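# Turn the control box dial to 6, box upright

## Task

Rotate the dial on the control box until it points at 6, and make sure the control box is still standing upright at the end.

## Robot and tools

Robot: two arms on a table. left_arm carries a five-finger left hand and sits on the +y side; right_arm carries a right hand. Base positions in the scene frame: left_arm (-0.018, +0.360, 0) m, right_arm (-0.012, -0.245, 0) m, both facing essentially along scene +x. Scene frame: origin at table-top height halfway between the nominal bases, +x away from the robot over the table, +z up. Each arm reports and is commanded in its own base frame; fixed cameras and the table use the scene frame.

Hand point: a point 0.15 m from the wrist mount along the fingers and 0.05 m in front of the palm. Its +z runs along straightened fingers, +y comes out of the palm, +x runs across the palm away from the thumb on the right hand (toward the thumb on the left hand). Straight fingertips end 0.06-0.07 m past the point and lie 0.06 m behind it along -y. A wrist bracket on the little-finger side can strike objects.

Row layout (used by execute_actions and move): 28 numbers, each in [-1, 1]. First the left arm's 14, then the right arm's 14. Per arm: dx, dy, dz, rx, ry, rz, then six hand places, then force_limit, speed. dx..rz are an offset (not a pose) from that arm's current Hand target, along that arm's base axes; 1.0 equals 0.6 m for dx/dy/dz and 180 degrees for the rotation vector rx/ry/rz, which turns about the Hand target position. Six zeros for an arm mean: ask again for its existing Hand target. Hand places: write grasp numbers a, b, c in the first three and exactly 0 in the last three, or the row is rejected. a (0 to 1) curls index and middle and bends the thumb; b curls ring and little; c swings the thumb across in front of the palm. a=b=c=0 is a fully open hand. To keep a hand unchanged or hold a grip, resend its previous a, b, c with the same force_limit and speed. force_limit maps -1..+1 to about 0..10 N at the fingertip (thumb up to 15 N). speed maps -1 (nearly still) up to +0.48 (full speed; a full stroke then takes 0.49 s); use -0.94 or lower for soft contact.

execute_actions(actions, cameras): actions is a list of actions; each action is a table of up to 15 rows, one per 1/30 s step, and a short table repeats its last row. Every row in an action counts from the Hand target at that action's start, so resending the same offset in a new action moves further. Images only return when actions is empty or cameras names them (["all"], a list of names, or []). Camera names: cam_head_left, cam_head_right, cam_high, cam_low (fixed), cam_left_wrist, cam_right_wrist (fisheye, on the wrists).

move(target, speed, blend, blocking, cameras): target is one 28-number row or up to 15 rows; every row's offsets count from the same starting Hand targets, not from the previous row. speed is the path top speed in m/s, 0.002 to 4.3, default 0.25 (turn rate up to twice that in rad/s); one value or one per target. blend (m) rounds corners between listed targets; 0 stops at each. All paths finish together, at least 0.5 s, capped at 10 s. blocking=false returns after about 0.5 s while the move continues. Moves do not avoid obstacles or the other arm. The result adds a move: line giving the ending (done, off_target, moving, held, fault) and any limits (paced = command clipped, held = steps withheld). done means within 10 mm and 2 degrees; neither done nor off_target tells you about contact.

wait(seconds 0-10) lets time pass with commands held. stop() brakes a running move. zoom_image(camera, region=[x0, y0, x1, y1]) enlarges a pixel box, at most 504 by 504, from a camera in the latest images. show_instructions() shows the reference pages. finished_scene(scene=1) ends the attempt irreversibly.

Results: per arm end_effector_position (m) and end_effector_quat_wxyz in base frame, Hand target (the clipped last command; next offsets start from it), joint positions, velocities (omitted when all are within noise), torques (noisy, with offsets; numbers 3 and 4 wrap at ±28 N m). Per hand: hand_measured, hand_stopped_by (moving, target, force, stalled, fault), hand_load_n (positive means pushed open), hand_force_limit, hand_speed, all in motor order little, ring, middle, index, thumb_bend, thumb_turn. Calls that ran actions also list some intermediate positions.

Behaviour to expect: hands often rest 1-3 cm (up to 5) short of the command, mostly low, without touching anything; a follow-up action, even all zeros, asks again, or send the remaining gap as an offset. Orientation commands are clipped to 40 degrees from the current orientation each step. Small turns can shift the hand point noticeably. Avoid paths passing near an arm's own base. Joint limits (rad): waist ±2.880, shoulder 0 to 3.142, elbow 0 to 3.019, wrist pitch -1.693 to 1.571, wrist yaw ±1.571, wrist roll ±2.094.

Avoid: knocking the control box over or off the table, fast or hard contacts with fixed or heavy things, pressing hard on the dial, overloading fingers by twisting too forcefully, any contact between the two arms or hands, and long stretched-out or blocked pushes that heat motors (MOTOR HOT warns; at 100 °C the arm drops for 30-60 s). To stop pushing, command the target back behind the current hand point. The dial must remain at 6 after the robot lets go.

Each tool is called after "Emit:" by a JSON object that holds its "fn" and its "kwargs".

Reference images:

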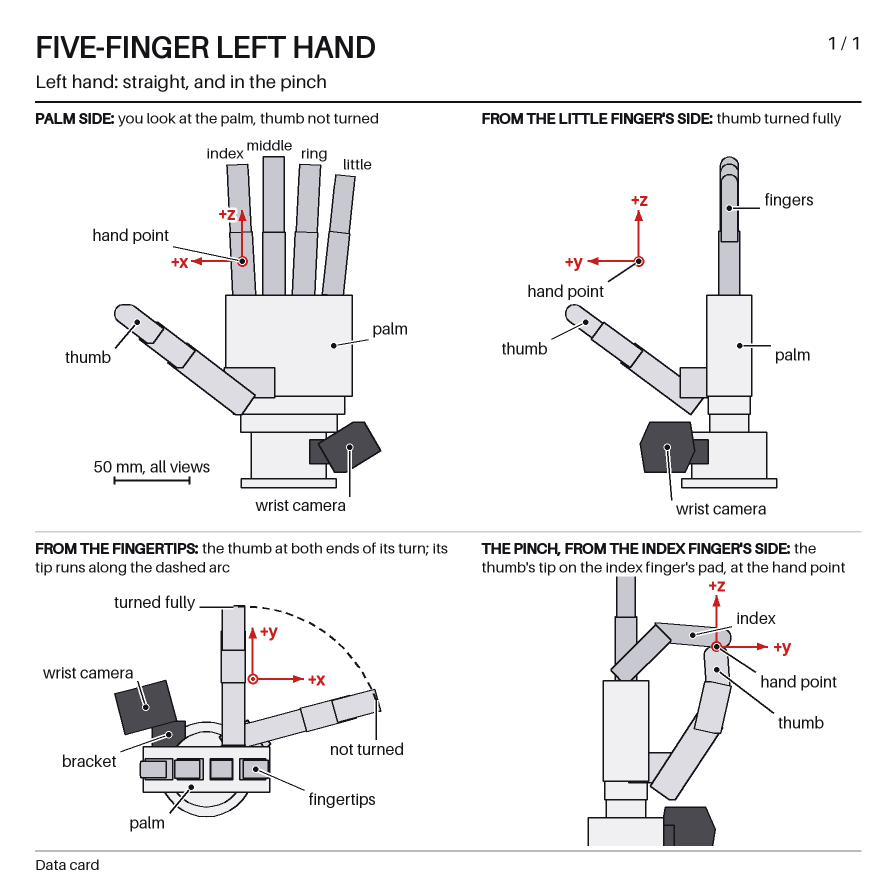

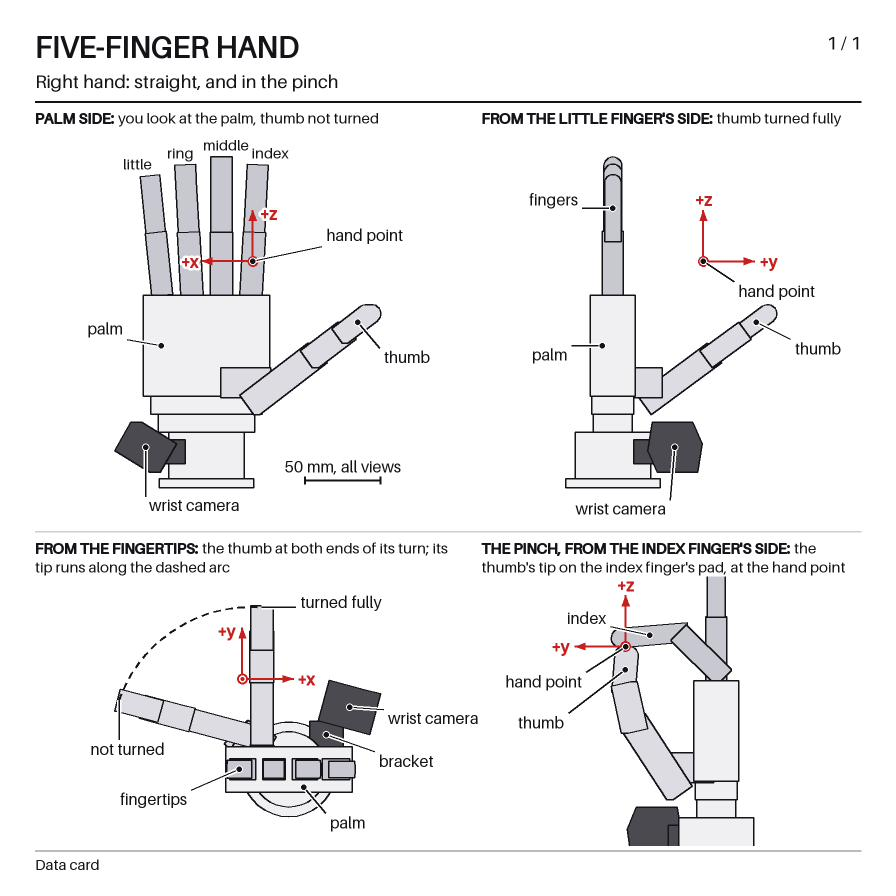

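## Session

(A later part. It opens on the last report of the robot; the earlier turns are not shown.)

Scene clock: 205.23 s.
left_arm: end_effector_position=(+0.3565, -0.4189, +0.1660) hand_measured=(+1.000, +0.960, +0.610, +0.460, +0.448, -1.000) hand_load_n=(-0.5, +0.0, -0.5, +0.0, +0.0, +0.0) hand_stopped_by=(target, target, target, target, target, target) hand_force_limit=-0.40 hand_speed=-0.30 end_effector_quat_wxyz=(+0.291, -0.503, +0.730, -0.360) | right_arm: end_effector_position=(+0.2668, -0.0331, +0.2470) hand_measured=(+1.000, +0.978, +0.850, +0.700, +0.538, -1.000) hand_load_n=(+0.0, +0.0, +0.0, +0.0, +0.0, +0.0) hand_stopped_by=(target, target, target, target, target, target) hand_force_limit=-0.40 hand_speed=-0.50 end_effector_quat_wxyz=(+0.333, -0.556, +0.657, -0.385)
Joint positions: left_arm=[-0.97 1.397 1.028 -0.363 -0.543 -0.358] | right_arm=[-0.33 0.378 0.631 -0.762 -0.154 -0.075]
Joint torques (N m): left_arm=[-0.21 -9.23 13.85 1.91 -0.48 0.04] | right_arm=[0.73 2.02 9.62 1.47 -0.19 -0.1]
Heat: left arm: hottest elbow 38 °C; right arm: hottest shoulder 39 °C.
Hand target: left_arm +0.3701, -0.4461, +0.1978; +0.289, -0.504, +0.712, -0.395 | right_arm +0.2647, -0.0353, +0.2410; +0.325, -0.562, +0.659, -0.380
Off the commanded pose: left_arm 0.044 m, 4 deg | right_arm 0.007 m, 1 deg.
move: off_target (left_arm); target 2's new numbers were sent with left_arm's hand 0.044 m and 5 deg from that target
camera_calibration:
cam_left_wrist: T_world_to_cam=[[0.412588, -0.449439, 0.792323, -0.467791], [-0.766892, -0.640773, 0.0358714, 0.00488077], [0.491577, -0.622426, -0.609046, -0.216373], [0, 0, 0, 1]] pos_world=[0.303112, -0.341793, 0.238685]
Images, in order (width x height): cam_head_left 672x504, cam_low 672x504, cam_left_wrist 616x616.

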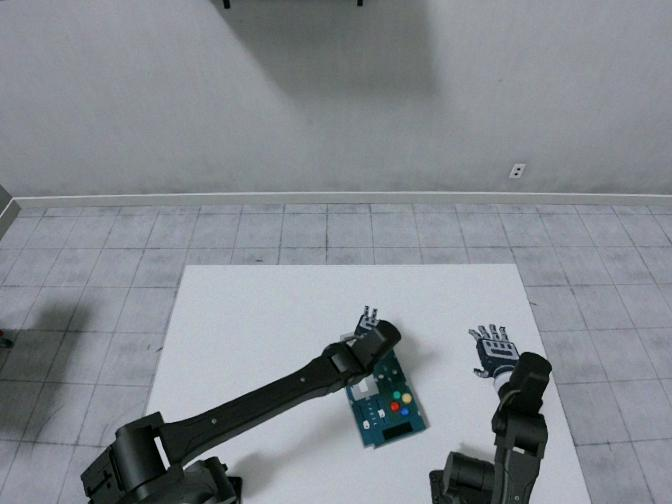

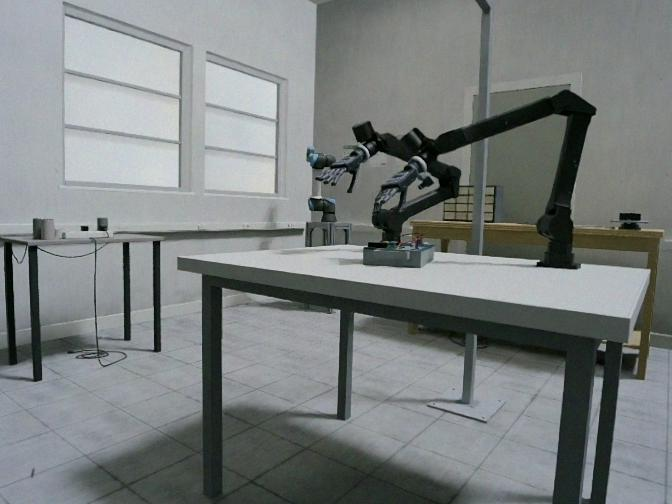

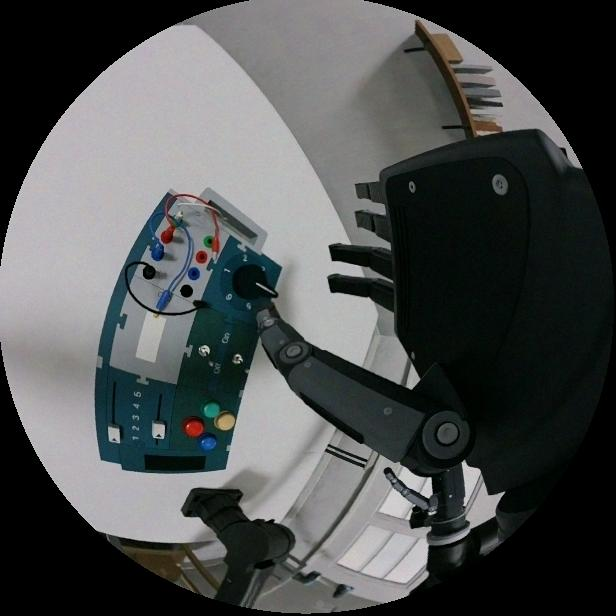

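Emit:
{"fn": "move", "kwargs": {"target": [0.035,-0.025,-0.11,0,0,0,0.27,0,1,0,0,0,-0.4,-0.3,0,0,0,0,0,0,0.15,0,1,0,0,0,-0.4,-0.5], "speed": 0.1, "cameras": ["cam_left_wrist"]}}

Emit:
{"fn": "zoom_image", "kwargs": {"camera": "cam_left_wrist", "region": [200, 180, 400, 350]}}

Scene clock: 207.27 s.
left_arm: end_effector_position=(+0.3788, -0.4528, +0.1220) hand_measured=(+1.000, +0.960, +0.610, +0.460, +0.448, -1.000) hand_load_n=(+0.0, +0.0, +0.0, +0.0, +0.0, +0.0) hand_stopped_by=(target, target, target, target, target, target) hand_force_limit=-0.40 hand_speed=-0.30 end_effector_quat_wxyz=(+0.287, -0.503, +0.721, -0.381) | right_arm: end_effector_position=(+0.2668, -0.0331, +0.2470) hand_measured=(+1.000, +0.978, +0.850, +0.700, +0.538, -1.000) hand_load_n=(+0.0, -0.5, +0.0, +0.0, +0.0, +0.0) hand_stopped_by=(target, target, target, target, target, target) hand_force_limit=-0.40 hand_speed=-0.50 end_effector_quat_wxyz=(+0.333, -0.556, +0.657, -0.385)
Joint positions: left_arm=[-0.968 1.535 1.028 -0.179 -0.535 -0.358] | right_arm=[-0.33 0.378 0.631 -0.762 -0.154 -0.075]
Joint torques (N m): left_arm=[1.03 -10.99 10.26 2.03 -0.26 0.15] | right_arm=[0.79 2.08 9.61 1.48 -0.19 -0.1]
Heat: left arm: hottest elbow 38 °C; right arm: hottest shoulder 38 °C.
Hand target: left_arm +0.3911, -0.4612, +0.1317; +0.289, -0.504, +0.712, -0.395 | right_arm +0.2647, -0.0353, +0.2410; +0.325, -0.562, +0.659, -0.380
Off the commanded pose: left_arm 0.018 m, 2 deg | right_arm 0.007 m, 1 deg.
move: off_target (left_arm)
camera_calibration:
cam_left_wrist: T_world_to_cam=[[0.393089, -0.418264, 0.818863, -0.439032], [-0.771022, -0.635168, 0.0456883, 0.00478129], [0.501006, -0.649321, -0.572168, -0.295459], [0, 0, 0, 1]] pos_world=[0.324292, -0.372442, 0.190237]
Images, in order (width x height): cam_left_wrist 616x616.

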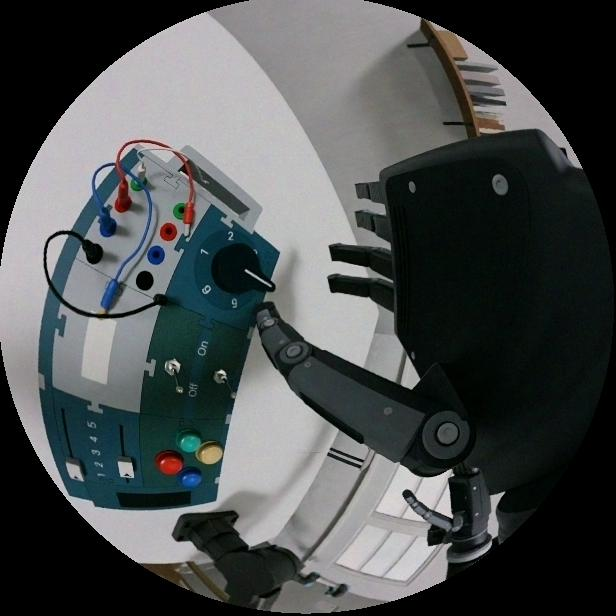

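Scaled by 2.520 from the camera's 616x616 image, which has a finer 880x880 frame.

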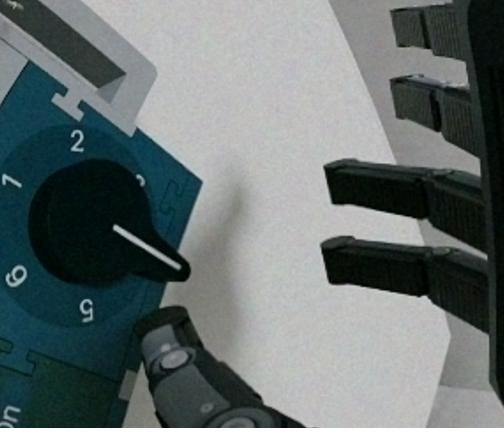

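Emit:
{"fn": "move", "kwargs": {"target": [0,0.045,-0.04,0,0,0,0.27,0,1,0,0,0,-0.4,-0.3,0,0,0,0,0,0,0.15,0,1,0,0,0,-0.4,-0.5], "speed": 0.08, "cameras": ["cam_left_wrist"]}}

Emit:
{"fn": "zoom_image", "kwargs": {"camera": "cam_left_wrist", "region": [200, 180, 400, 350]}}

Scene clock: 209.03 s.
left_arm: end_effector_position=(+0.3849, -0.4348, +0.1017) hand_measured=(+1.000, +0.960, +0.610, +0.460, +0.448, -1.000) hand_load_n=(+0.0, +0.0, +0.0, +0.0, +0.0, +0.0) hand_stopped_by=(target, target, target, target, target, target) hand_force_limit=-0.40 hand_speed=-0.30 end_effector_quat_wxyz=(+0.286, -0.504, +0.718, -0.385) | right_arm: end_effector_position=(+0.2668, -0.0331, +0.2470) hand_measured=(+1.000, +0.978, +0.850, +0.700, +0.538, -1.000) hand_load_n=(+0.0, +0.0, +0.0, +0.0, +0.0, +0.0) hand_stopped_by=(target, target, target, target, target, target) hand_force_limit=-0.40 hand_speed=-0.50 end_effector_quat_wxyz=(+0.333, -0.556, +0.657, -0.385)
Joint positions: left_arm=[-0.934 1.535 0.959 -0.089 -0.508 -0.337] | right_arm=[-0.33 0.378 0.631 -0.762 -0.154 -0.075]
Joint torques (N m): left_arm=[0.85 -12.57 7.99 1.98 -0.21 0.18] | right_arm=[0.73 2.02 9.59 1.48 -0.18 -0.1]
Heat: left arm: hottest elbow 38 °C; right arm: hottest shoulder 38 °C.
Hand target: left_arm +0.3910, -0.4343, +0.1077; +0.289, -0.504, +0.712, -0.395 | right_arm +0.2647, -0.0353, +0.2410; +0.325, -0.562, +0.659, -0.380
Off the commanded pose: left_arm 0.009 m, 1 deg | right_arm 0.007 m, 1 deg.
move: done
camera_calibration:
cam_left_wrist: T_world_to_cam=[[0.390524, -0.409922, 0.82429, -0.413159], [-0.7704, -0.635686, 0.0488647, 0.02104], [0.503959, -0.654116, -0.564055, -0.302465], [0, 0, 0, 1]] pos_world=[0.329988, -0.353836, 0.168928]
Images, in order (width x height): cam_left_wrist 616x616.

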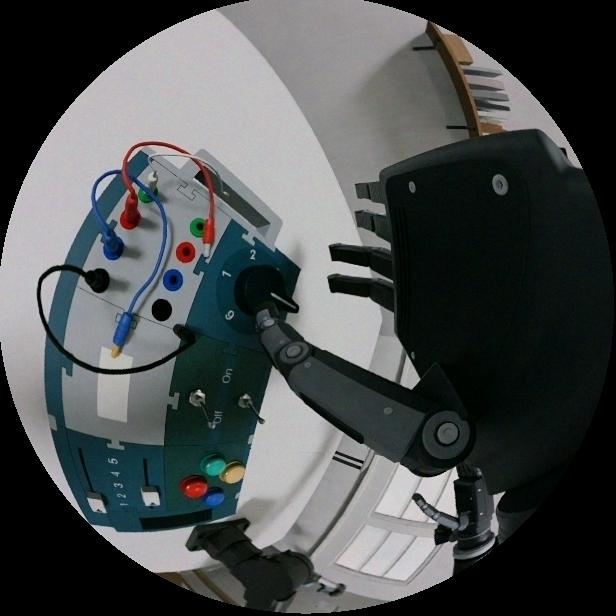

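Scaled by 2.520 from the camera's 616x616 image, which has a finer 880x880 frame.

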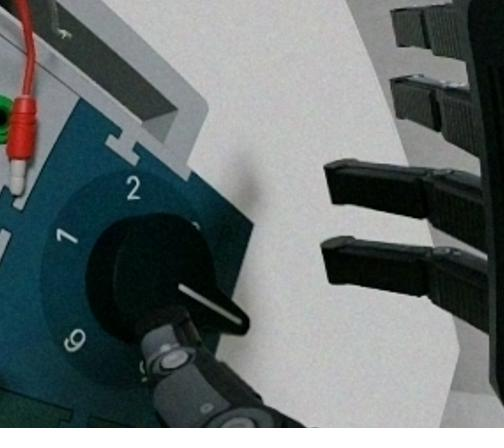

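Emit:
{"fn": "move", "kwargs": {"target": [-0.02,0,-0.035,0,0,0,0.27,0,1,0,0,0,-0.4,-0.3,0,0,0,0,0,0,0.15,0,1,0,0,0,-0.4,-0.5], "speed": 0.06, "cameras": ["cam_left_wrist","cam_low"]}}

Emit:
{"fn": "zoom_image", "kwargs": {"camera": "cam_left_wrist", "region": [200, 180, 400, 350]}}

Emit:
{"fn": "zoom_image", "kwargs": {"camera": "cam_low", "region": [345, 200, 435, 275]}}

Scene clock: 210.47 s.
left_arm: end_effector_position=(+0.3818, -0.4280, +0.0906) hand_measured=(+1.000, +0.960, +0.610, +0.460, +0.448, -1.000) hand_load_n=(+0.0, +0.0, +0.0, +0.0, +0.0, +0.0) hand_stopped_by=(target, target, target, target, target, target) hand_force_limit=-0.40 hand_speed=-0.30 end_effector_quat_wxyz=(+0.291, -0.505, +0.713, -0.389) | right_arm: end_effector_position=(+0.2668, -0.0331, +0.2470) hand_measured=(+1.000, +0.978, +0.850, +0.700, +0.538, -1.000) hand_load_n=(-0.5, +0.0, +0.0, +0.0, +0.0, +0.0) hand_stopped_by=(target, target, target, target, target, target) hand_force_limit=-0.40 hand_speed=-0.50 end_effector_quat_wxyz=(+0.333, -0.556, +0.657, -0.385)
Joint positions: left_arm=[-0.935 1.535 0.916 -0.034 -0.518 -0.336] | right_arm=[-0.33 0.378 0.631 -0.762 -0.154 -0.075]
Joint torques (N m): left_arm=[-0.79 -10.75 7.69 2.06 -0.46 0.04] | right_arm=[0.79 2.02 9.61 1.48 -0.19 -0.1]
Heat: left arm: hottest elbow 38 °C; right arm: hottest shoulder 38 °C.
Hand target: left_arm +0.3790, -0.4343, +0.0867; +0.289, -0.504, +0.712, -0.395 | right_arm +0.2647, -0.0353, +0.2410; +0.325, -0.562, +0.659, -0.380
Off the commanded pose: left_arm 0.008 m, 1 deg | right_arm 0.007 m, 1 deg.
move: done
camera_calibration:
cam_left_wrist: T_world_to_cam=[[0.383385, -0.402668, 0.831188, -0.394854], [-0.766379, -0.640949, 0.0429849, 0.0202758], [0.515441, -0.653485, -0.554327, -0.307807], [0, 0, 0, 1]] pos_world=[0.325576, -0.347147, 0.156701]
Images, in order (width x height): cam_low 672x504, cam_left_wrist 616x616.

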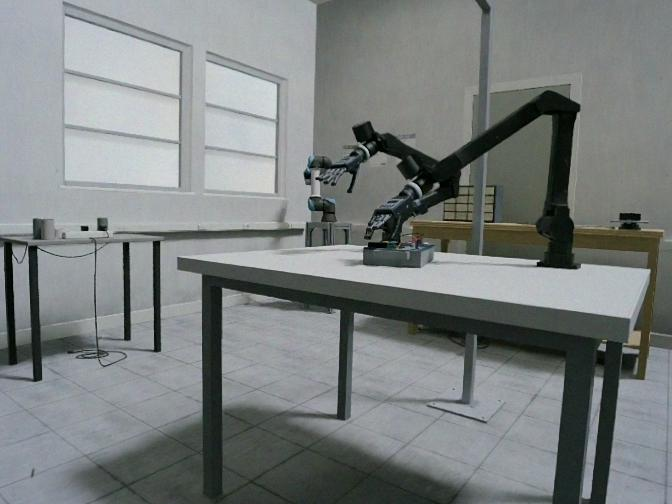

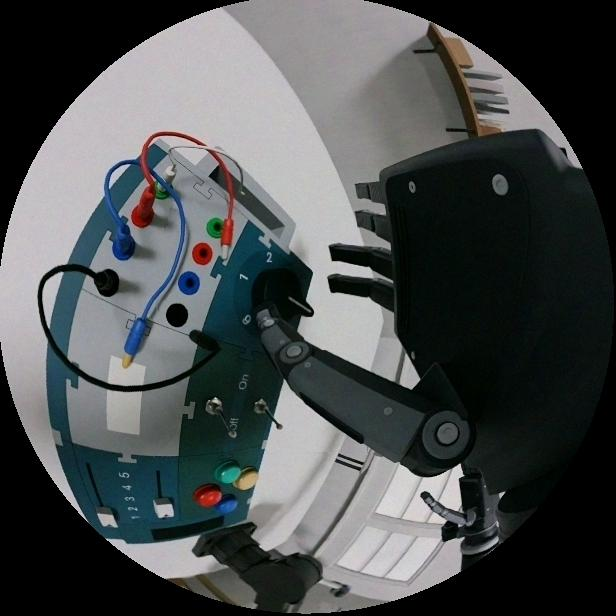

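Scaled by 2.520 from the camera's 616x616 image, which has a finer 880x880 frame.

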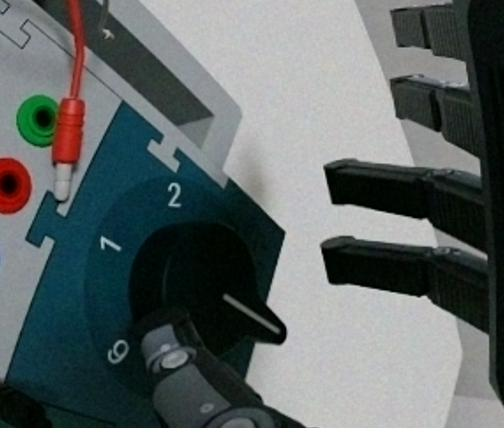

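Scaled by 5.600 from the camera's 672x504 image, which has a finer 960x720 frame.

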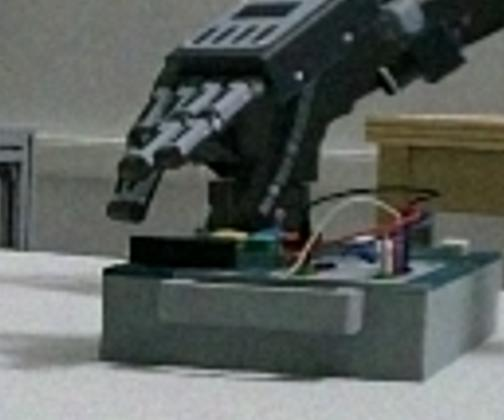

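Emit:
{"fn": "move", "kwargs": {"target": [[-0.0083,-0.0142,-0.0117,0,0,0,0.27,0,1,0,0,0,-0.4,-0.3,0,0,0,0,0,0,0.15,0,1,0,0,0,-0.4,-0.5]], "speed": 0.06, "cameras": ["cam_left_wrist","cam_low","cam_head_left"]}}

Scene clock: 212.57 s.
left_arm: end_effector_position=(+0.3754, -0.4352, +0.0827) hand_measured=(+1.000, +0.960, +0.610, +0.460, +0.448, -1.000) hand_load_n=(+0.0, +0.0, +0.0, +0.0, +0.0, +0.0) hand_stopped_by=(target, target, target, target, target, target) hand_force_limit=-0.40 hand_speed=-0.30 end_effector_quat_wxyz=(+0.291, -0.503, +0.715, -0.388) | right_arm: end_effector_position=(+0.2668, -0.0331, +0.2470) hand_measured=(+1.000, +0.978, +0.850, +0.700, +0.538, -1.000) hand_load_n=(+0.0, +0.0, +0.0, +0.0, +0.0, +0.0) hand_stopped_by=(target, target, target, target, target, target) hand_force_limit=-0.40 hand_speed=-0.50 end_effector_quat_wxyz=(+0.333, -0.556, +0.657, -0.385)
Joint positions: left_arm=[-0.956 1.554 0.916 -0.024 -0.534 -0.347] | right_arm=[-0.33 0.378 0.631 -0.762 -0.154 -0.075]
Joint torques (N m): left_arm=[-0.5 -10.58 8.05 2.06 -0.46 0] | right_arm=[0.79 2.02 9.61 1.5 -0.19 -0.1]
Heat: left arm: hottest elbow 38 °C; right arm: hottest shoulder 38 °C.
Hand target: left_arm +0.3740, -0.4428, +0.0797; +0.289, -0.504, +0.712, -0.395 | right_arm +0.2647, -0.0353, +0.2410; +0.325, -0.562, +0.659, -0.380
Off the commanded pose: left_arm 0.008 m, 1 deg | right_arm 0.007 m, 1 deg.
move: done
camera_calibration:
cam_left_wrist: T_world_to_cam=[[0.382465, -0.407422, 0.829293, -0.390329], [-0.768274, -0.638841, 0.0404686, 0.0129748], [0.513298, -0.652602, -0.557347, -0.312141], [0, 0, 0, 1]] pos_world=[0.319477, -0.354444, 0.149202]
Images, in order (width x height): cam_head_left 672x504, cam_low 672x504, cam_left_wrist 616x616.

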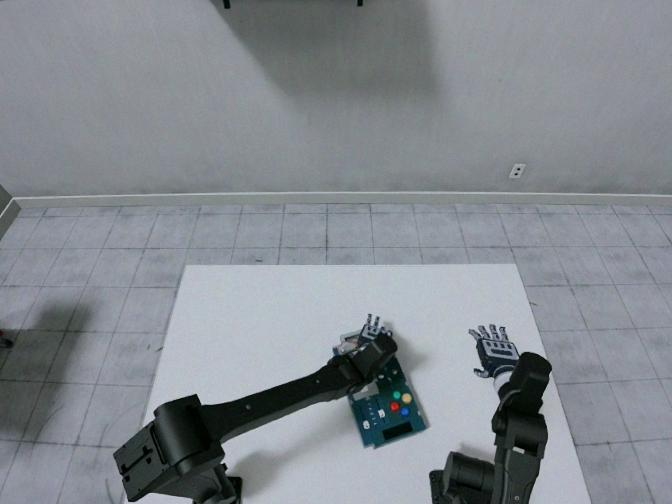

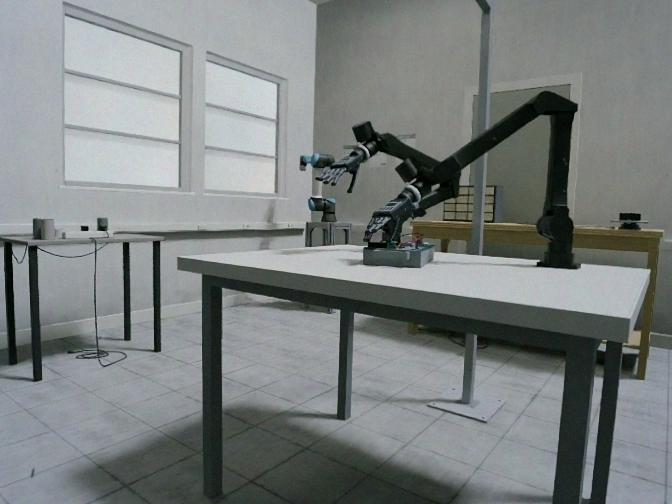

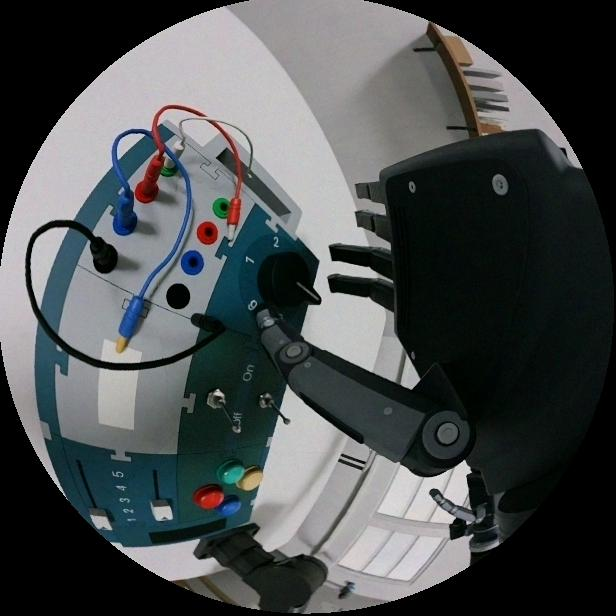

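Emit:
{"fn": "zoom_image", "kwargs": {"camera": "cam_left_wrist", "region": [200, 180, 400, 350]}}

Emit:
{"fn": "zoom_image", "kwargs": {"camera": "cam_low", "region": [345, 200, 435, 275]}}

Scaled by 2.520 from the camera's 616x616 image, which has a finer 880x880 frame.

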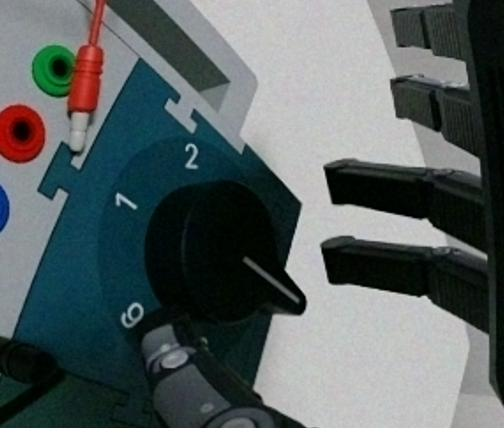

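Scaled by 5.600 from the camera's 672x504 image, which has a finer 960x720 frame.

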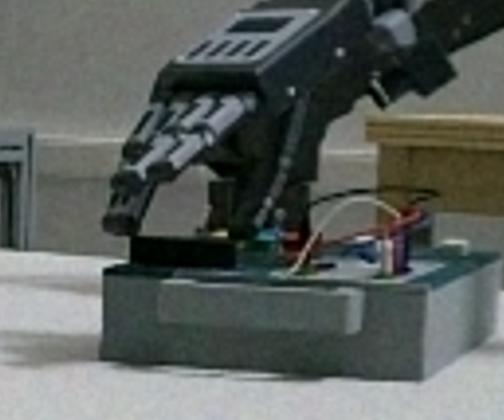

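Emit:
{"fn": "move", "kwargs": {"target": [[0,0,-0.0125,0,0,0,0.27,0,1,0,0,0,-0.4,-0.3,0,0,0,0,0,0,0.15,0,1,0,0,0,-0.4,-0.5]], "speed": 0.05, "cameras": ["cam_left_wrist","cam_low"]}}

Emit:
{"fn": "zoom_image", "kwargs": {"camera": "cam_left_wrist", "region": [200, 180, 400, 350]}}

Emit:
{"fn": "zoom_image", "kwargs": {"camera": "cam_low", "region": [345, 200, 435, 275]}}

Scene clock: 214.27 s.
left_arm: end_effector_position=(+0.3776, -0.4382, +0.0797) hand_measured=(+1.000, +0.960, +0.610, +0.460, +0.448, -1.000) hand_load_n=(+0.0, +0.0, +0.0, +0.0, +0.0, +0.5) hand_stopped_by=(target, target, target, target, target, target) hand_force_limit=-0.40 hand_speed=-0.30 end_effector_quat_wxyz=(+0.291, -0.504, +0.712, -0.392) | right_arm: end_effector_position=(+0.2668, -0.0331, +0.2470) hand_measured=(+1.000, +0.978, +0.850, +0.700, +0.538, -1.000) hand_load_n=(+0.0, +0.0, +0.0, +0.0, +0.0, +0.0) hand_stopped_by=(target, target, target, target, target, target) hand_force_limit=-0.40 hand_speed=-0.50 end_effector_quat_wxyz=(+0.333, -0.556, +0.657, -0.385)
Joint positions: left_arm=[-0.956 1.566 0.916 -0.002 -0.534 -0.348] | right_arm=[-0.33 0.378 0.631 -0.762 -0.154 -0.075]
Joint torques (N m): left_arm=[-0.5 -10.75 7.25 1.99 -0.45 0.01] | right_arm=[0.79 2.02 9.62 1.47 -0.18 -0.1]
Heat: left arm: hottest elbow 38 °C; right arm: hottest shoulder 38 °C.
Hand target: left_arm +0.3741, -0.4428, +0.0722; +0.289, -0.504, +0.712, -0.395 | right_arm +0.2647, -0.0353, +0.2410; +0.325, -0.562, +0.659, -0.380
Off the commanded pose: left_arm 0.010 m, 0 deg | right_arm 0.007 m, 1 deg.
move: done
camera_calibration:
cam_left_wrist: T_world_to_cam=[[0.378416, -0.400485, 0.834513, -0.385809], [-0.767998, -0.639103, 0.0415473, 0.0125158], [0.516701, -0.656627, -0.549419, -0.320618], [0, 0, 0, 1]] pos_world=[0.321272, -0.357038, 0.145289]
Images, in order (width x height): cam_low 672x504, cam_left_wrist 616x616.

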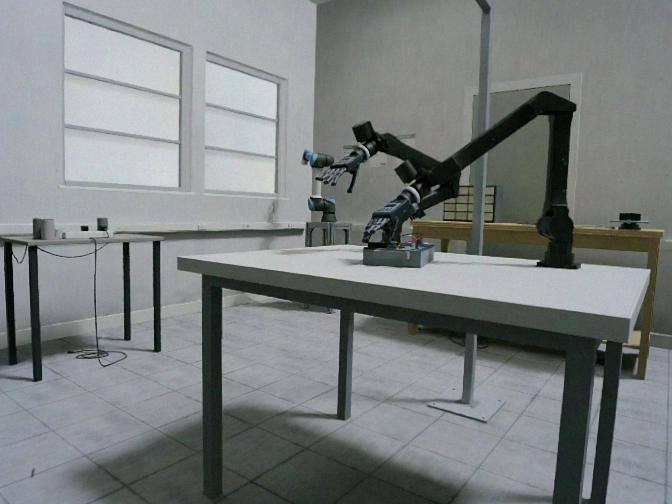

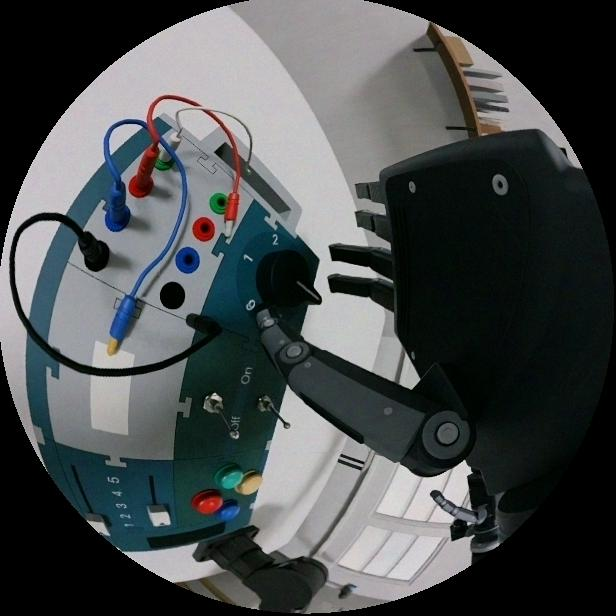

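Scaled by 2.520 from the camera's 616x616 image, which has a finer 880x880 frame.

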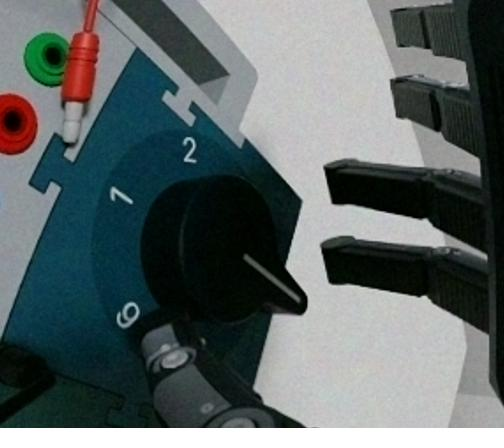

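Scaled by 5.600 from the camera's 672x504 image, which has a finer 960x720 frame.

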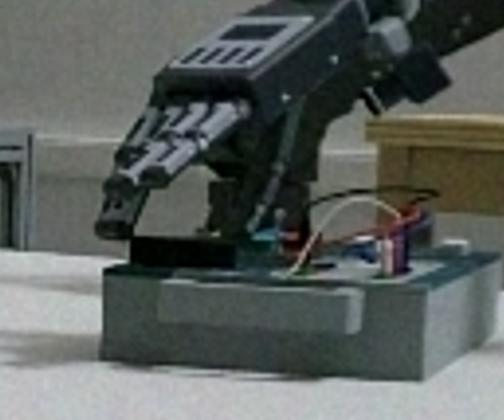

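Emit:
{"fn": "move", "kwargs": {"target": [[-0.0085,0.0125,-0.009,0,0,0,0.27,0,1,0,0,0,-0.4,-0.3,0,0,0,0,0,0,0.15,0,1,0,0,0,-0.4,-0.5]], "speed": 0.05, "cameras": ["cam_left_wrist","cam_low"]}}

Emit:
{"fn": "zoom_image", "kwargs": {"camera": "cam_left_wrist", "region": [200, 180, 400, 350]}}

Emit:
{"fn": "zoom_image", "kwargs": {"camera": "cam_low", "region": [345, 200, 435, 275]}}

Scene clock: 215.97 s.
left_arm: end_effector_position=(+0.3729, -0.4312, +0.0695) hand_measured=(+1.000, +0.960, +0.610, +0.460, +0.448, -1.000) hand_load_n=(+0.0, +0.0, +0.0, +0.0, +0.0, -0.5) hand_stopped_by=(target, target, target, target, target, target) hand_force_limit=-0.40 hand_speed=-0.30 end_effector_quat_wxyz=(+0.292, -0.504, +0.714, -0.389) | right_arm: end_effector_position=(+0.2668, -0.0331, +0.2470) hand_measured=(+1.000, +0.978, +0.850, +0.700, +0.538, -1.000) hand_load_n=(+0.0, +0.0, +0.0, +0.0, +0.0, +0.0) hand_stopped_by=(target, target, target, target, target, target) hand_force_limit=-0.40 hand_speed=-0.50 end_effector_quat_wxyz=(+0.333, -0.556, +0.657, -0.385)
Joint positions: left_arm=[-0.956 1.566 0.886 0.021 -0.535 -0.349] | right_arm=[-0.33 0.378 0.631 -0.762 -0.154 -0.075]
Joint torques (N m): left_arm=[-0.56 -11.05 7.08 1.92 -0.41 0.04] | right_arm=[0.79 2.02 9.61 1.48 -0.19 -0.11]
Heat: left arm: hottest elbow 38 °C; right arm: hottest shoulder 38 °C.
Hand target: left_arm +0.3689, -0.4352, +0.0667; +0.289, -0.504, +0.712, -0.395 | right_arm +0.2647, -0.0353, +0.2410; +0.325, -0.562, +0.659, -0.380
Off the commanded pose: left_arm 0.006 m, 1 deg | right_arm 0.007 m, 1 deg.
move: done
camera_calibration:
cam_left_wrist: T_world_to_cam=[[0.382074, -0.404251, 0.831024, -0.375392], [-0.766926, -0.640419, 0.0410722, 0.0127841], [0.5156, -0.653027, -0.554718, -0.316803], [0, 0, 0, 1]] pos_world=[0.316575, -0.350446, 0.135698]
Images, in order (width x height): cam_low 672x504, cam_left_wrist 616x616.

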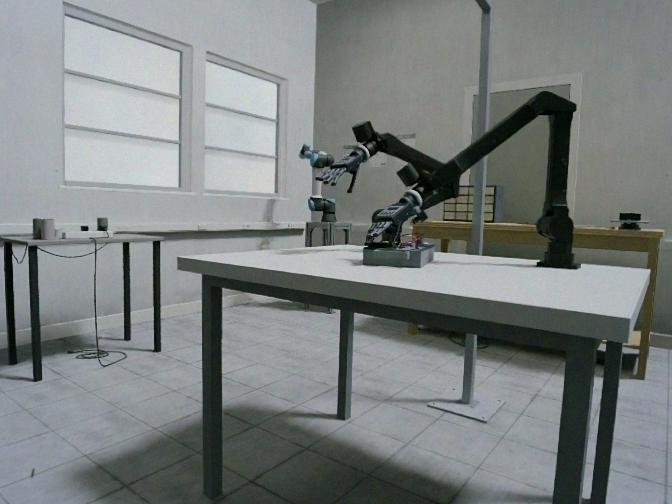

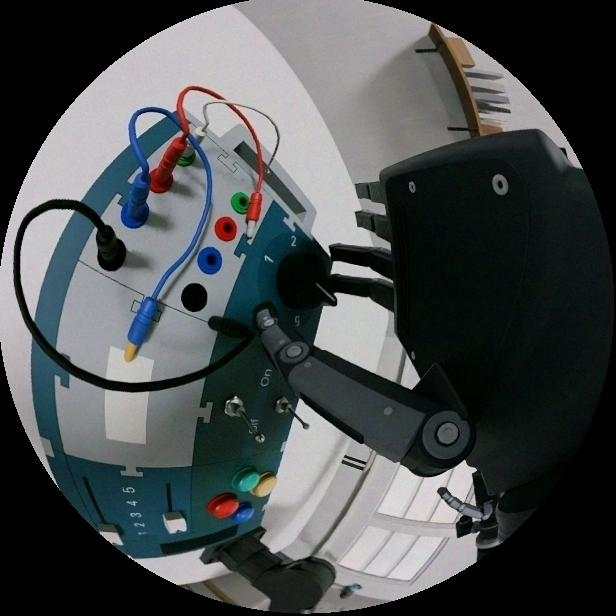

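Scaled by 2.520 from the camera's 616x616 image, which has a finer 880x880 frame.

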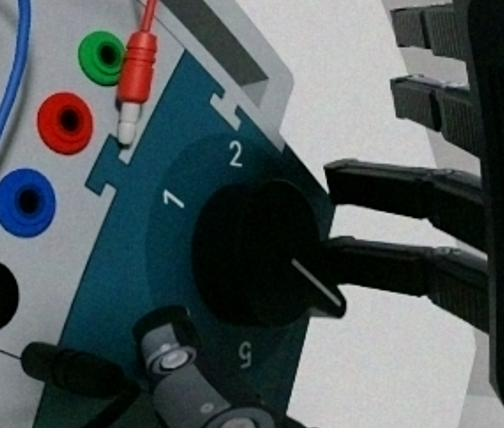

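Scaled by 5.600 from the camera's 672x504 image, which has a finer 960x720 frame.

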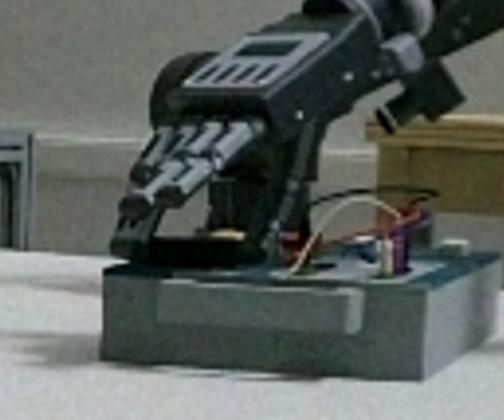

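Emit:
{"fn": "move", "kwargs": {"target": [[0,0,0.0175,0,0,0,0.27,0,1,0,0,0,-0.4,-0.3,0,0,0,0,0,0,0.15,0,1,0,0,0,-0.4,-0.5]], "speed": 0.05}}

Scene clock: 217.37 s.
left_arm: end_effector_position=(+0.3729, -0.4313, +0.0696) hand_measured=(+1.000, +0.960, +0.610, +0.460, +0.448, -1.000) hand_load_n=(+0.0, +0.0, +0.0, +0.0, +0.0, -1.0) hand_stopped_by=(target, target, target, target, target, target) hand_force_limit=-0.40 hand_speed=-0.30 end_effector_quat_wxyz=(+0.292, -0.504, +0.713, -0.389) | right_arm: end_effector_position=(+0.2668, -0.0331, +0.2470) hand_measured=(+1.000, +0.978, +0.850, +0.700, +0.538, -1.000) hand_load_n=(+0.0, +0.0, +0.0, +0.0, +0.0, +0.0) hand_stopped_by=(target, target, target, target, target, target) hand_force_limit=-0.40 hand_speed=-0.50 end_effector_quat_wxyz=(+0.333, -0.556, +0.657, -0.385)
Joint positions: left_arm=[-0.956 1.566 0.886 0.021 -0.535 -0.349] | right_arm=[-0.33 0.378 0.631 -0.762 -0.154 -0.075]
Joint torques (N m): left_arm=[-0.62 -13.22 7.92 0.99 -0.41 0.02] | right_arm=[0.79 2.02 9.61 1.48 -0.18 -0.1]
Heat: left arm: hottest elbow 38 °C; right arm: hottest shoulder 38 °C.
Hand target: left_arm +0.3689, -0.4352, +0.0772; +0.289, -0.504, +0.712, -0.395 | right_arm +0.2647, -0.0353, +0.2410; +0.325, -0.562, +0.659, -0.380
Off the commanded pose: left_arm 0.009 m, 1 deg | right_arm 0.007 m, 1 deg.
move: done

Emit:
{"fn": "move", "kwargs": {"target": [[0,0,0.01,0,0,0,0.27,0,1,0,0,0,-0.4,-0.3,0,0,0,0,0,0,0.15,0,1,0,0,0,-0.4,-0.5]], "speed": 0.05}}

Scene clock: 218.40 s.
left_arm: end_effector_position=(+0.3716, -0.4295, +0.0695) hand_measured=(+1.000, +0.960, +0.610, +0.460, +0.448, -1.000) hand_load_n=(+0.0, +0.0, +0.0, +0.0, -1.0, +0.5) hand_stopped_by=(target, target, target, target, target, target) hand_force_limit=-0.40 hand_speed=-0.30 end_effector_quat_wxyz=(+0.291, -0.505, +0.715, -0.386) | right_arm: end_effector_position=(+0.2668, -0.0331, +0.2470) hand_measured=(+1.000, +0.978, +0.850, +0.700, +0.538, -1.000) hand_load_n=(-0.5, +0.0, +0.0, +0.0, +0.0, +0.0) hand_stopped_by=(target, target, target, target, target, target) hand_force_limit=-0.40 hand_speed=-0.50 end_effector_quat_wxyz=(+0.333, -0.556, +0.657, -0.385)
Joint positions: left_arm=[-0.956 1.563 0.886 0.009 -0.535 -0.35] | right_arm=[-0.33 0.378 0.631 -0.762 -0.154 -0.075]
Joint torques (N m): left_arm=[-0.56 -13.74 8.35 0.77 -0.4 0.04] | right_arm=[0.79 2.02 9.63 1.48 -0.19 -0.1]
Heat: left arm: hottest elbow 38 °C; right arm: hottest shoulder 38 °C.
Hand target: left_arm +0.3689, -0.4352, +0.0832; +0.289, -0.504, +0.712, -0.395 | right_arm +0.2647, -0.0353, +0.2410; +0.325, -0.562, +0.659, -0.380
Off the commanded pose: left_arm 0.015 m, 1 deg | right_arm 0.007 m, 1 deg.
move: off_target (left_arm)

Emit:
{"fn": "move", "kwargs": {"target": [[0.002,-0.003,0.01,0,0,0,0.27,0,1,0,0,0,-0.4,-0.3,0,0,0,0,0,0,0.15,0,1,0,0,0,-0.4,-0.5]], "speed": 0.05}}

Scene clock: 219.33 s.
left_arm: end_effector_position=(+0.3697, -0.4268, +0.0694) hand_measured=(+1.000, +0.960, +0.610, +0.460, +0.448, -1.000) hand_load_n=(+0.0, +0.0, +0.0, +0.0, -0.5, +0.5) hand_stopped_by=(target, target, target, target, target, target) hand_force_limit=-0.40 hand_speed=-0.30 end_effector_quat_wxyz=(+0.291, -0.505, +0.718, -0.380) | right_arm: end_effector_position=(+0.2668, -0.0331, +0.2470) hand_measured=(+1.000, +0.978, +0.850, +0.700, +0.538, -1.000) hand_load_n=(+0.0, +0.0, +0.0, +0.0, +0.0, +0.0) hand_stopped_by=(target, target, target, target, target, target) hand_force_limit=-0.40 hand_speed=-0.50 end_effector_quat_wxyz=(+0.333, -0.556, +0.657, -0.385)
Joint positions: left_arm=[-0.956 1.556 0.886 -0.01 -0.535 -0.35] | right_arm=[-0.33 0.378 0.631 -0.762 -0.154 -0.075]
Joint torques (N m): left_arm=[-0.32 -13.22 9.43 0.73 -0.42 0.02] | right_arm=[0.73 2.02 9.61 1.48 -0.19 -0.1]
Heat: left arm: hottest elbow 38 °C; right arm: hottest shoulder 38 °C.
Hand target: left_arm +0.3702, -0.4370, +0.0894; +0.289, -0.504, +0.712, -0.395 | right_arm +0.2647, -0.0353, +0.2410; +0.325, -0.562, +0.659, -0.380
Off the commanded pose: left_arm 0.022 m, 2 deg | right_arm 0.007 m, 1 deg.
move: off_target (left_arm)

Emit:
{"fn": "move", "kwargs": {"target": [[0.0075,-0.0085,0.002,0,0,0,0.27,0,1,0,0,0,-0.4,-0.3,0,0,0,0,0,0,0.15,0,1,0,0,0,-0.4,-0.5]], "speed": 0.05}}

Scene clock: 220.20 s.
left_arm: end_effector_position=(+0.3693, -0.4264, +0.0690) hand_measured=(+1.000, +0.960, +0.610, +0.460, +0.448, -1.000) hand_load_n=(+0.0, +0.0, +0.0, +0.0, -1.5, +0.5) hand_stopped_by=(target, target, target, target, target, target) hand_force_limit=-0.40 hand_speed=-0.30 end_effector_quat_wxyz=(+0.291, -0.505, +0.719, -0.379) | right_arm: end_effector_position=(+0.2668, -0.0331, +0.2470) hand_measured=(+1.000, +0.978, +0.850, +0.700, +0.538, -1.000) hand_load_n=(+0.0, +0.0, +0.0, +0.0, +0.0, +0.0) hand_stopped_by=(target, target, target, target, target, target) hand_force_limit=-0.40 hand_speed=-0.50 end_effector_quat_wxyz=(+0.333, -0.556, +0.657, -0.385)
Joint positions: left_arm=[-0.956 1.556 0.886 -0.012 -0.535 -0.351] | right_arm=[-0.33 0.378 0.631 -0.762 -0.154 -0.075]
Joint torques (N m): left_arm=[-0.09 -12.57 10.82 0.68 -0.34 0.08] | right_arm=[0.79 2.02 9.61 1.47 -0.18 -0.1]
Heat: left arm: hottest elbow 38 °C; right arm: hottest shoulder 38 °C.
Hand target: left_arm +0.3746, -0.4421, +0.0906; +0.289, -0.504, +0.712, -0.395 | right_arm +0.2647, -0.0353, +0.2410; +0.325, -0.562, +0.659, -0.380
Off the commanded pose: left_arm 0.027 m, 2 deg | right_arm 0.007 m, 1 deg.
move: off_target (left_arm)

Emit:
{"fn": "move", "kwargs": {"target": [[0.006,-0.007,0.006,0,0,0,0.27,0,1,0,0,0,-0.4,-0.3,0,0,0,0,0,0,0.15,0,1,0,0,0,-0.4,-0.5]], "speed": 0.05, "cameras": ["cam_left_wrist","cam_low"]}}

Emit:
{"fn": "zoom_image", "kwargs": {"camera": "cam_left_wrist", "region": [200, 180, 400, 350]}}

Emit:
{"fn": "zoom_image", "kwargs": {"camera": "cam_low", "region": [345, 200, 435, 275]}}

Scene clock: 221.30 s.
left_arm: end_effector_position=(+0.3692, -0.4261, +0.0693) hand_measured=(+1.000, +0.960, +0.610, +0.460, +0.448, -1.000) hand_load_n=(+0.0, +0.0, +0.0, +0.5, -0.5, +0.0) hand_stopped_by=(target, target, target, target, target, target) hand_force_limit=-0.40 hand_speed=-0.30 end_effector_quat_wxyz=(+0.291, -0.505, +0.721, -0.375) | right_arm: end_effector_position=(+0.2668, -0.0331, +0.2470) hand_measured=(+1.000, +0.978, +0.850, +0.700, +0.538, -1.000) hand_load_n=(+0.0, +0.0, +0.0, +0.0, +0.0, +0.0) hand_stopped_by=(target, target, target, target, target, target) hand_force_limit=-0.40 hand_speed=-0.50 end_effector_quat_wxyz=(+0.333, -0.556, +0.657, -0.385)
Joint positions: left_arm=[-0.956 1.556 0.893 -0.029 -0.535 -0.351] | right_arm=[-0.33 0.378 0.631 -0.762 -0.154 -0.075]
Joint torques (N m): left_arm=[-0.44 -11.93 11.75 0.77 -0.35 0.07] | right_arm=[0.79 2.02 9.62 1.5 -0.19 -0.1]
Heat: left arm: hottest elbow 38 °C; right arm: hottest shoulder 38 °C.
Hand target: left_arm +0.3783, -0.4464, +0.0943; +0.289, -0.504, +0.712, -0.395 | right_arm +0.2647, -0.0353, +0.2410; +0.325, -0.562, +0.659, -0.380
Off the commanded pose: left_arm 0.033 m, 2 deg | right_arm 0.007 m, 1 deg.
move: off_target (left_arm)
camera_calibration:
cam_left_wrist: T_world_to_cam=[[0.398572, -0.424238, 0.813119, -0.385162], [-0.765351, -0.642368, 0.0400076, 0.0118971], [0.505349, -0.638268, -0.580721, -0.299739], [0, 0, 0, 1]] pos_world=[0.314093, -0.347072, 0.138642]
Images, in order (width x height): cam_low 672x504, cam_left_wrist 616x616.

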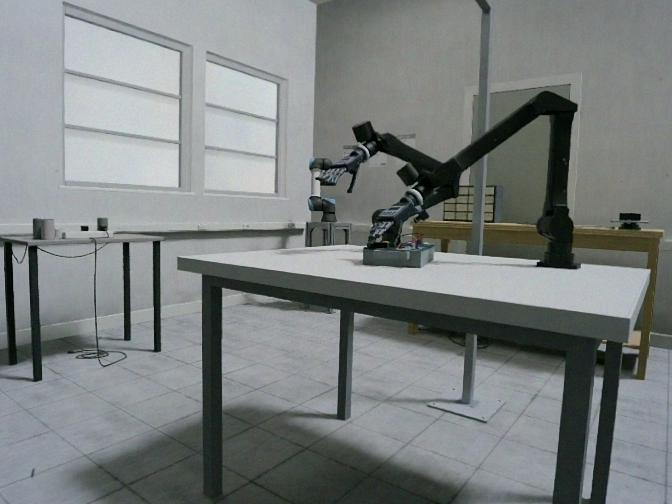

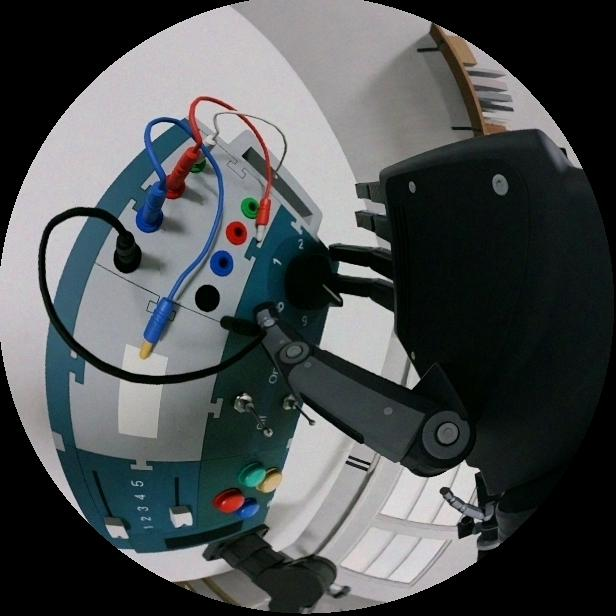

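Scaled by 2.520 from the camera's 616x616 image, which has a finer 880x880 frame.

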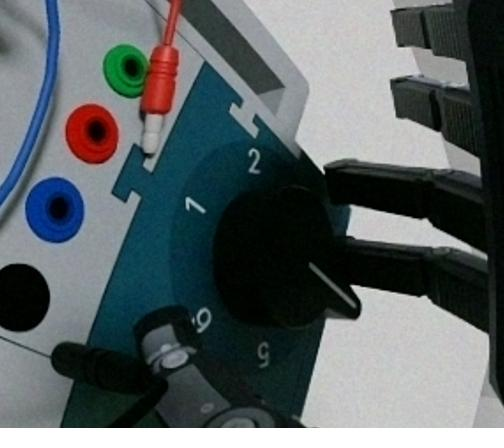

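Scaled by 5.600 from the camera's 672x504 image, which has a finer 960x720 frame.

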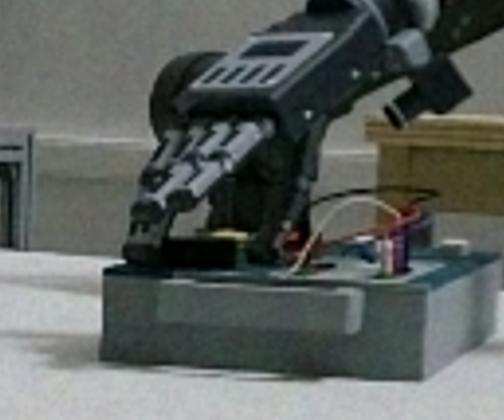

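Emit:
{"fn": "move", "kwargs": {"target": [[0.0075,-0.0085,0.010,0,0,0,0.27,0,1,0,0,0,-0.4,-0.3,0,0,0,0,0,0,0.15,0,1,0,0,0,-0.4,-0.5]], "speed": 0.05}}

Scene clock: 222.33 s.
left_arm: end_effector_position=(+0.3715, -0.4295, +0.0750) hand_measured=(+1.000, +0.960, +0.610, +0.460, +0.448, -1.000) hand_load_n=(+0.0, -0.5, +0.0, +0.0, +0.0, +0.0) hand_stopped_by=(target, target, target, target, target, target) hand_force_limit=-0.40 hand_speed=-0.30 end_effector_quat_wxyz=(+0.291, -0.505, +0.722, -0.374) | right_arm: end_effector_position=(+0.2668, -0.0331, +0.2470) hand_measured=(+1.000, +0.978, +0.850, +0.700, +0.538, -1.000) hand_load_n=(+0.0, +0.0, +0.0, +0.0, +0.0, +0.0) hand_stopped_by=(target, target, target, target, target, target) hand_force_limit=-0.40 hand_speed=-0.50 end_effector_quat_wxyz=(+0.333, -0.556, +0.657, -0.385)
Joint positions: left_arm=[-0.956 1.556 0.913 -0.052 -0.535 -0.351] | right_arm=[-0.33 0.378 0.631 -0.762 -0.154 -0.075]
Joint torques (N m): left_arm=[-0.09 -11.58 12.3 0.85 -0.27 0.08] | right_arm=[0.73 2.08 9.59 1.48 -0.18 -0.1]
Heat: left arm: hottest elbow 38 °C; right arm: hottest shoulder 38 °C.
Hand target: left_arm +0.3828, -0.4514, +0.1002; +0.289, -0.504, +0.712, -0.395 | right_arm +0.2647, -0.0353, +0.2410; +0.325, -0.562, +0.659, -0.380
Off the commanded pose: left_arm 0.035 m, 3 deg | right_arm 0.007 m, 1 deg.
move: off_target (left_arm)


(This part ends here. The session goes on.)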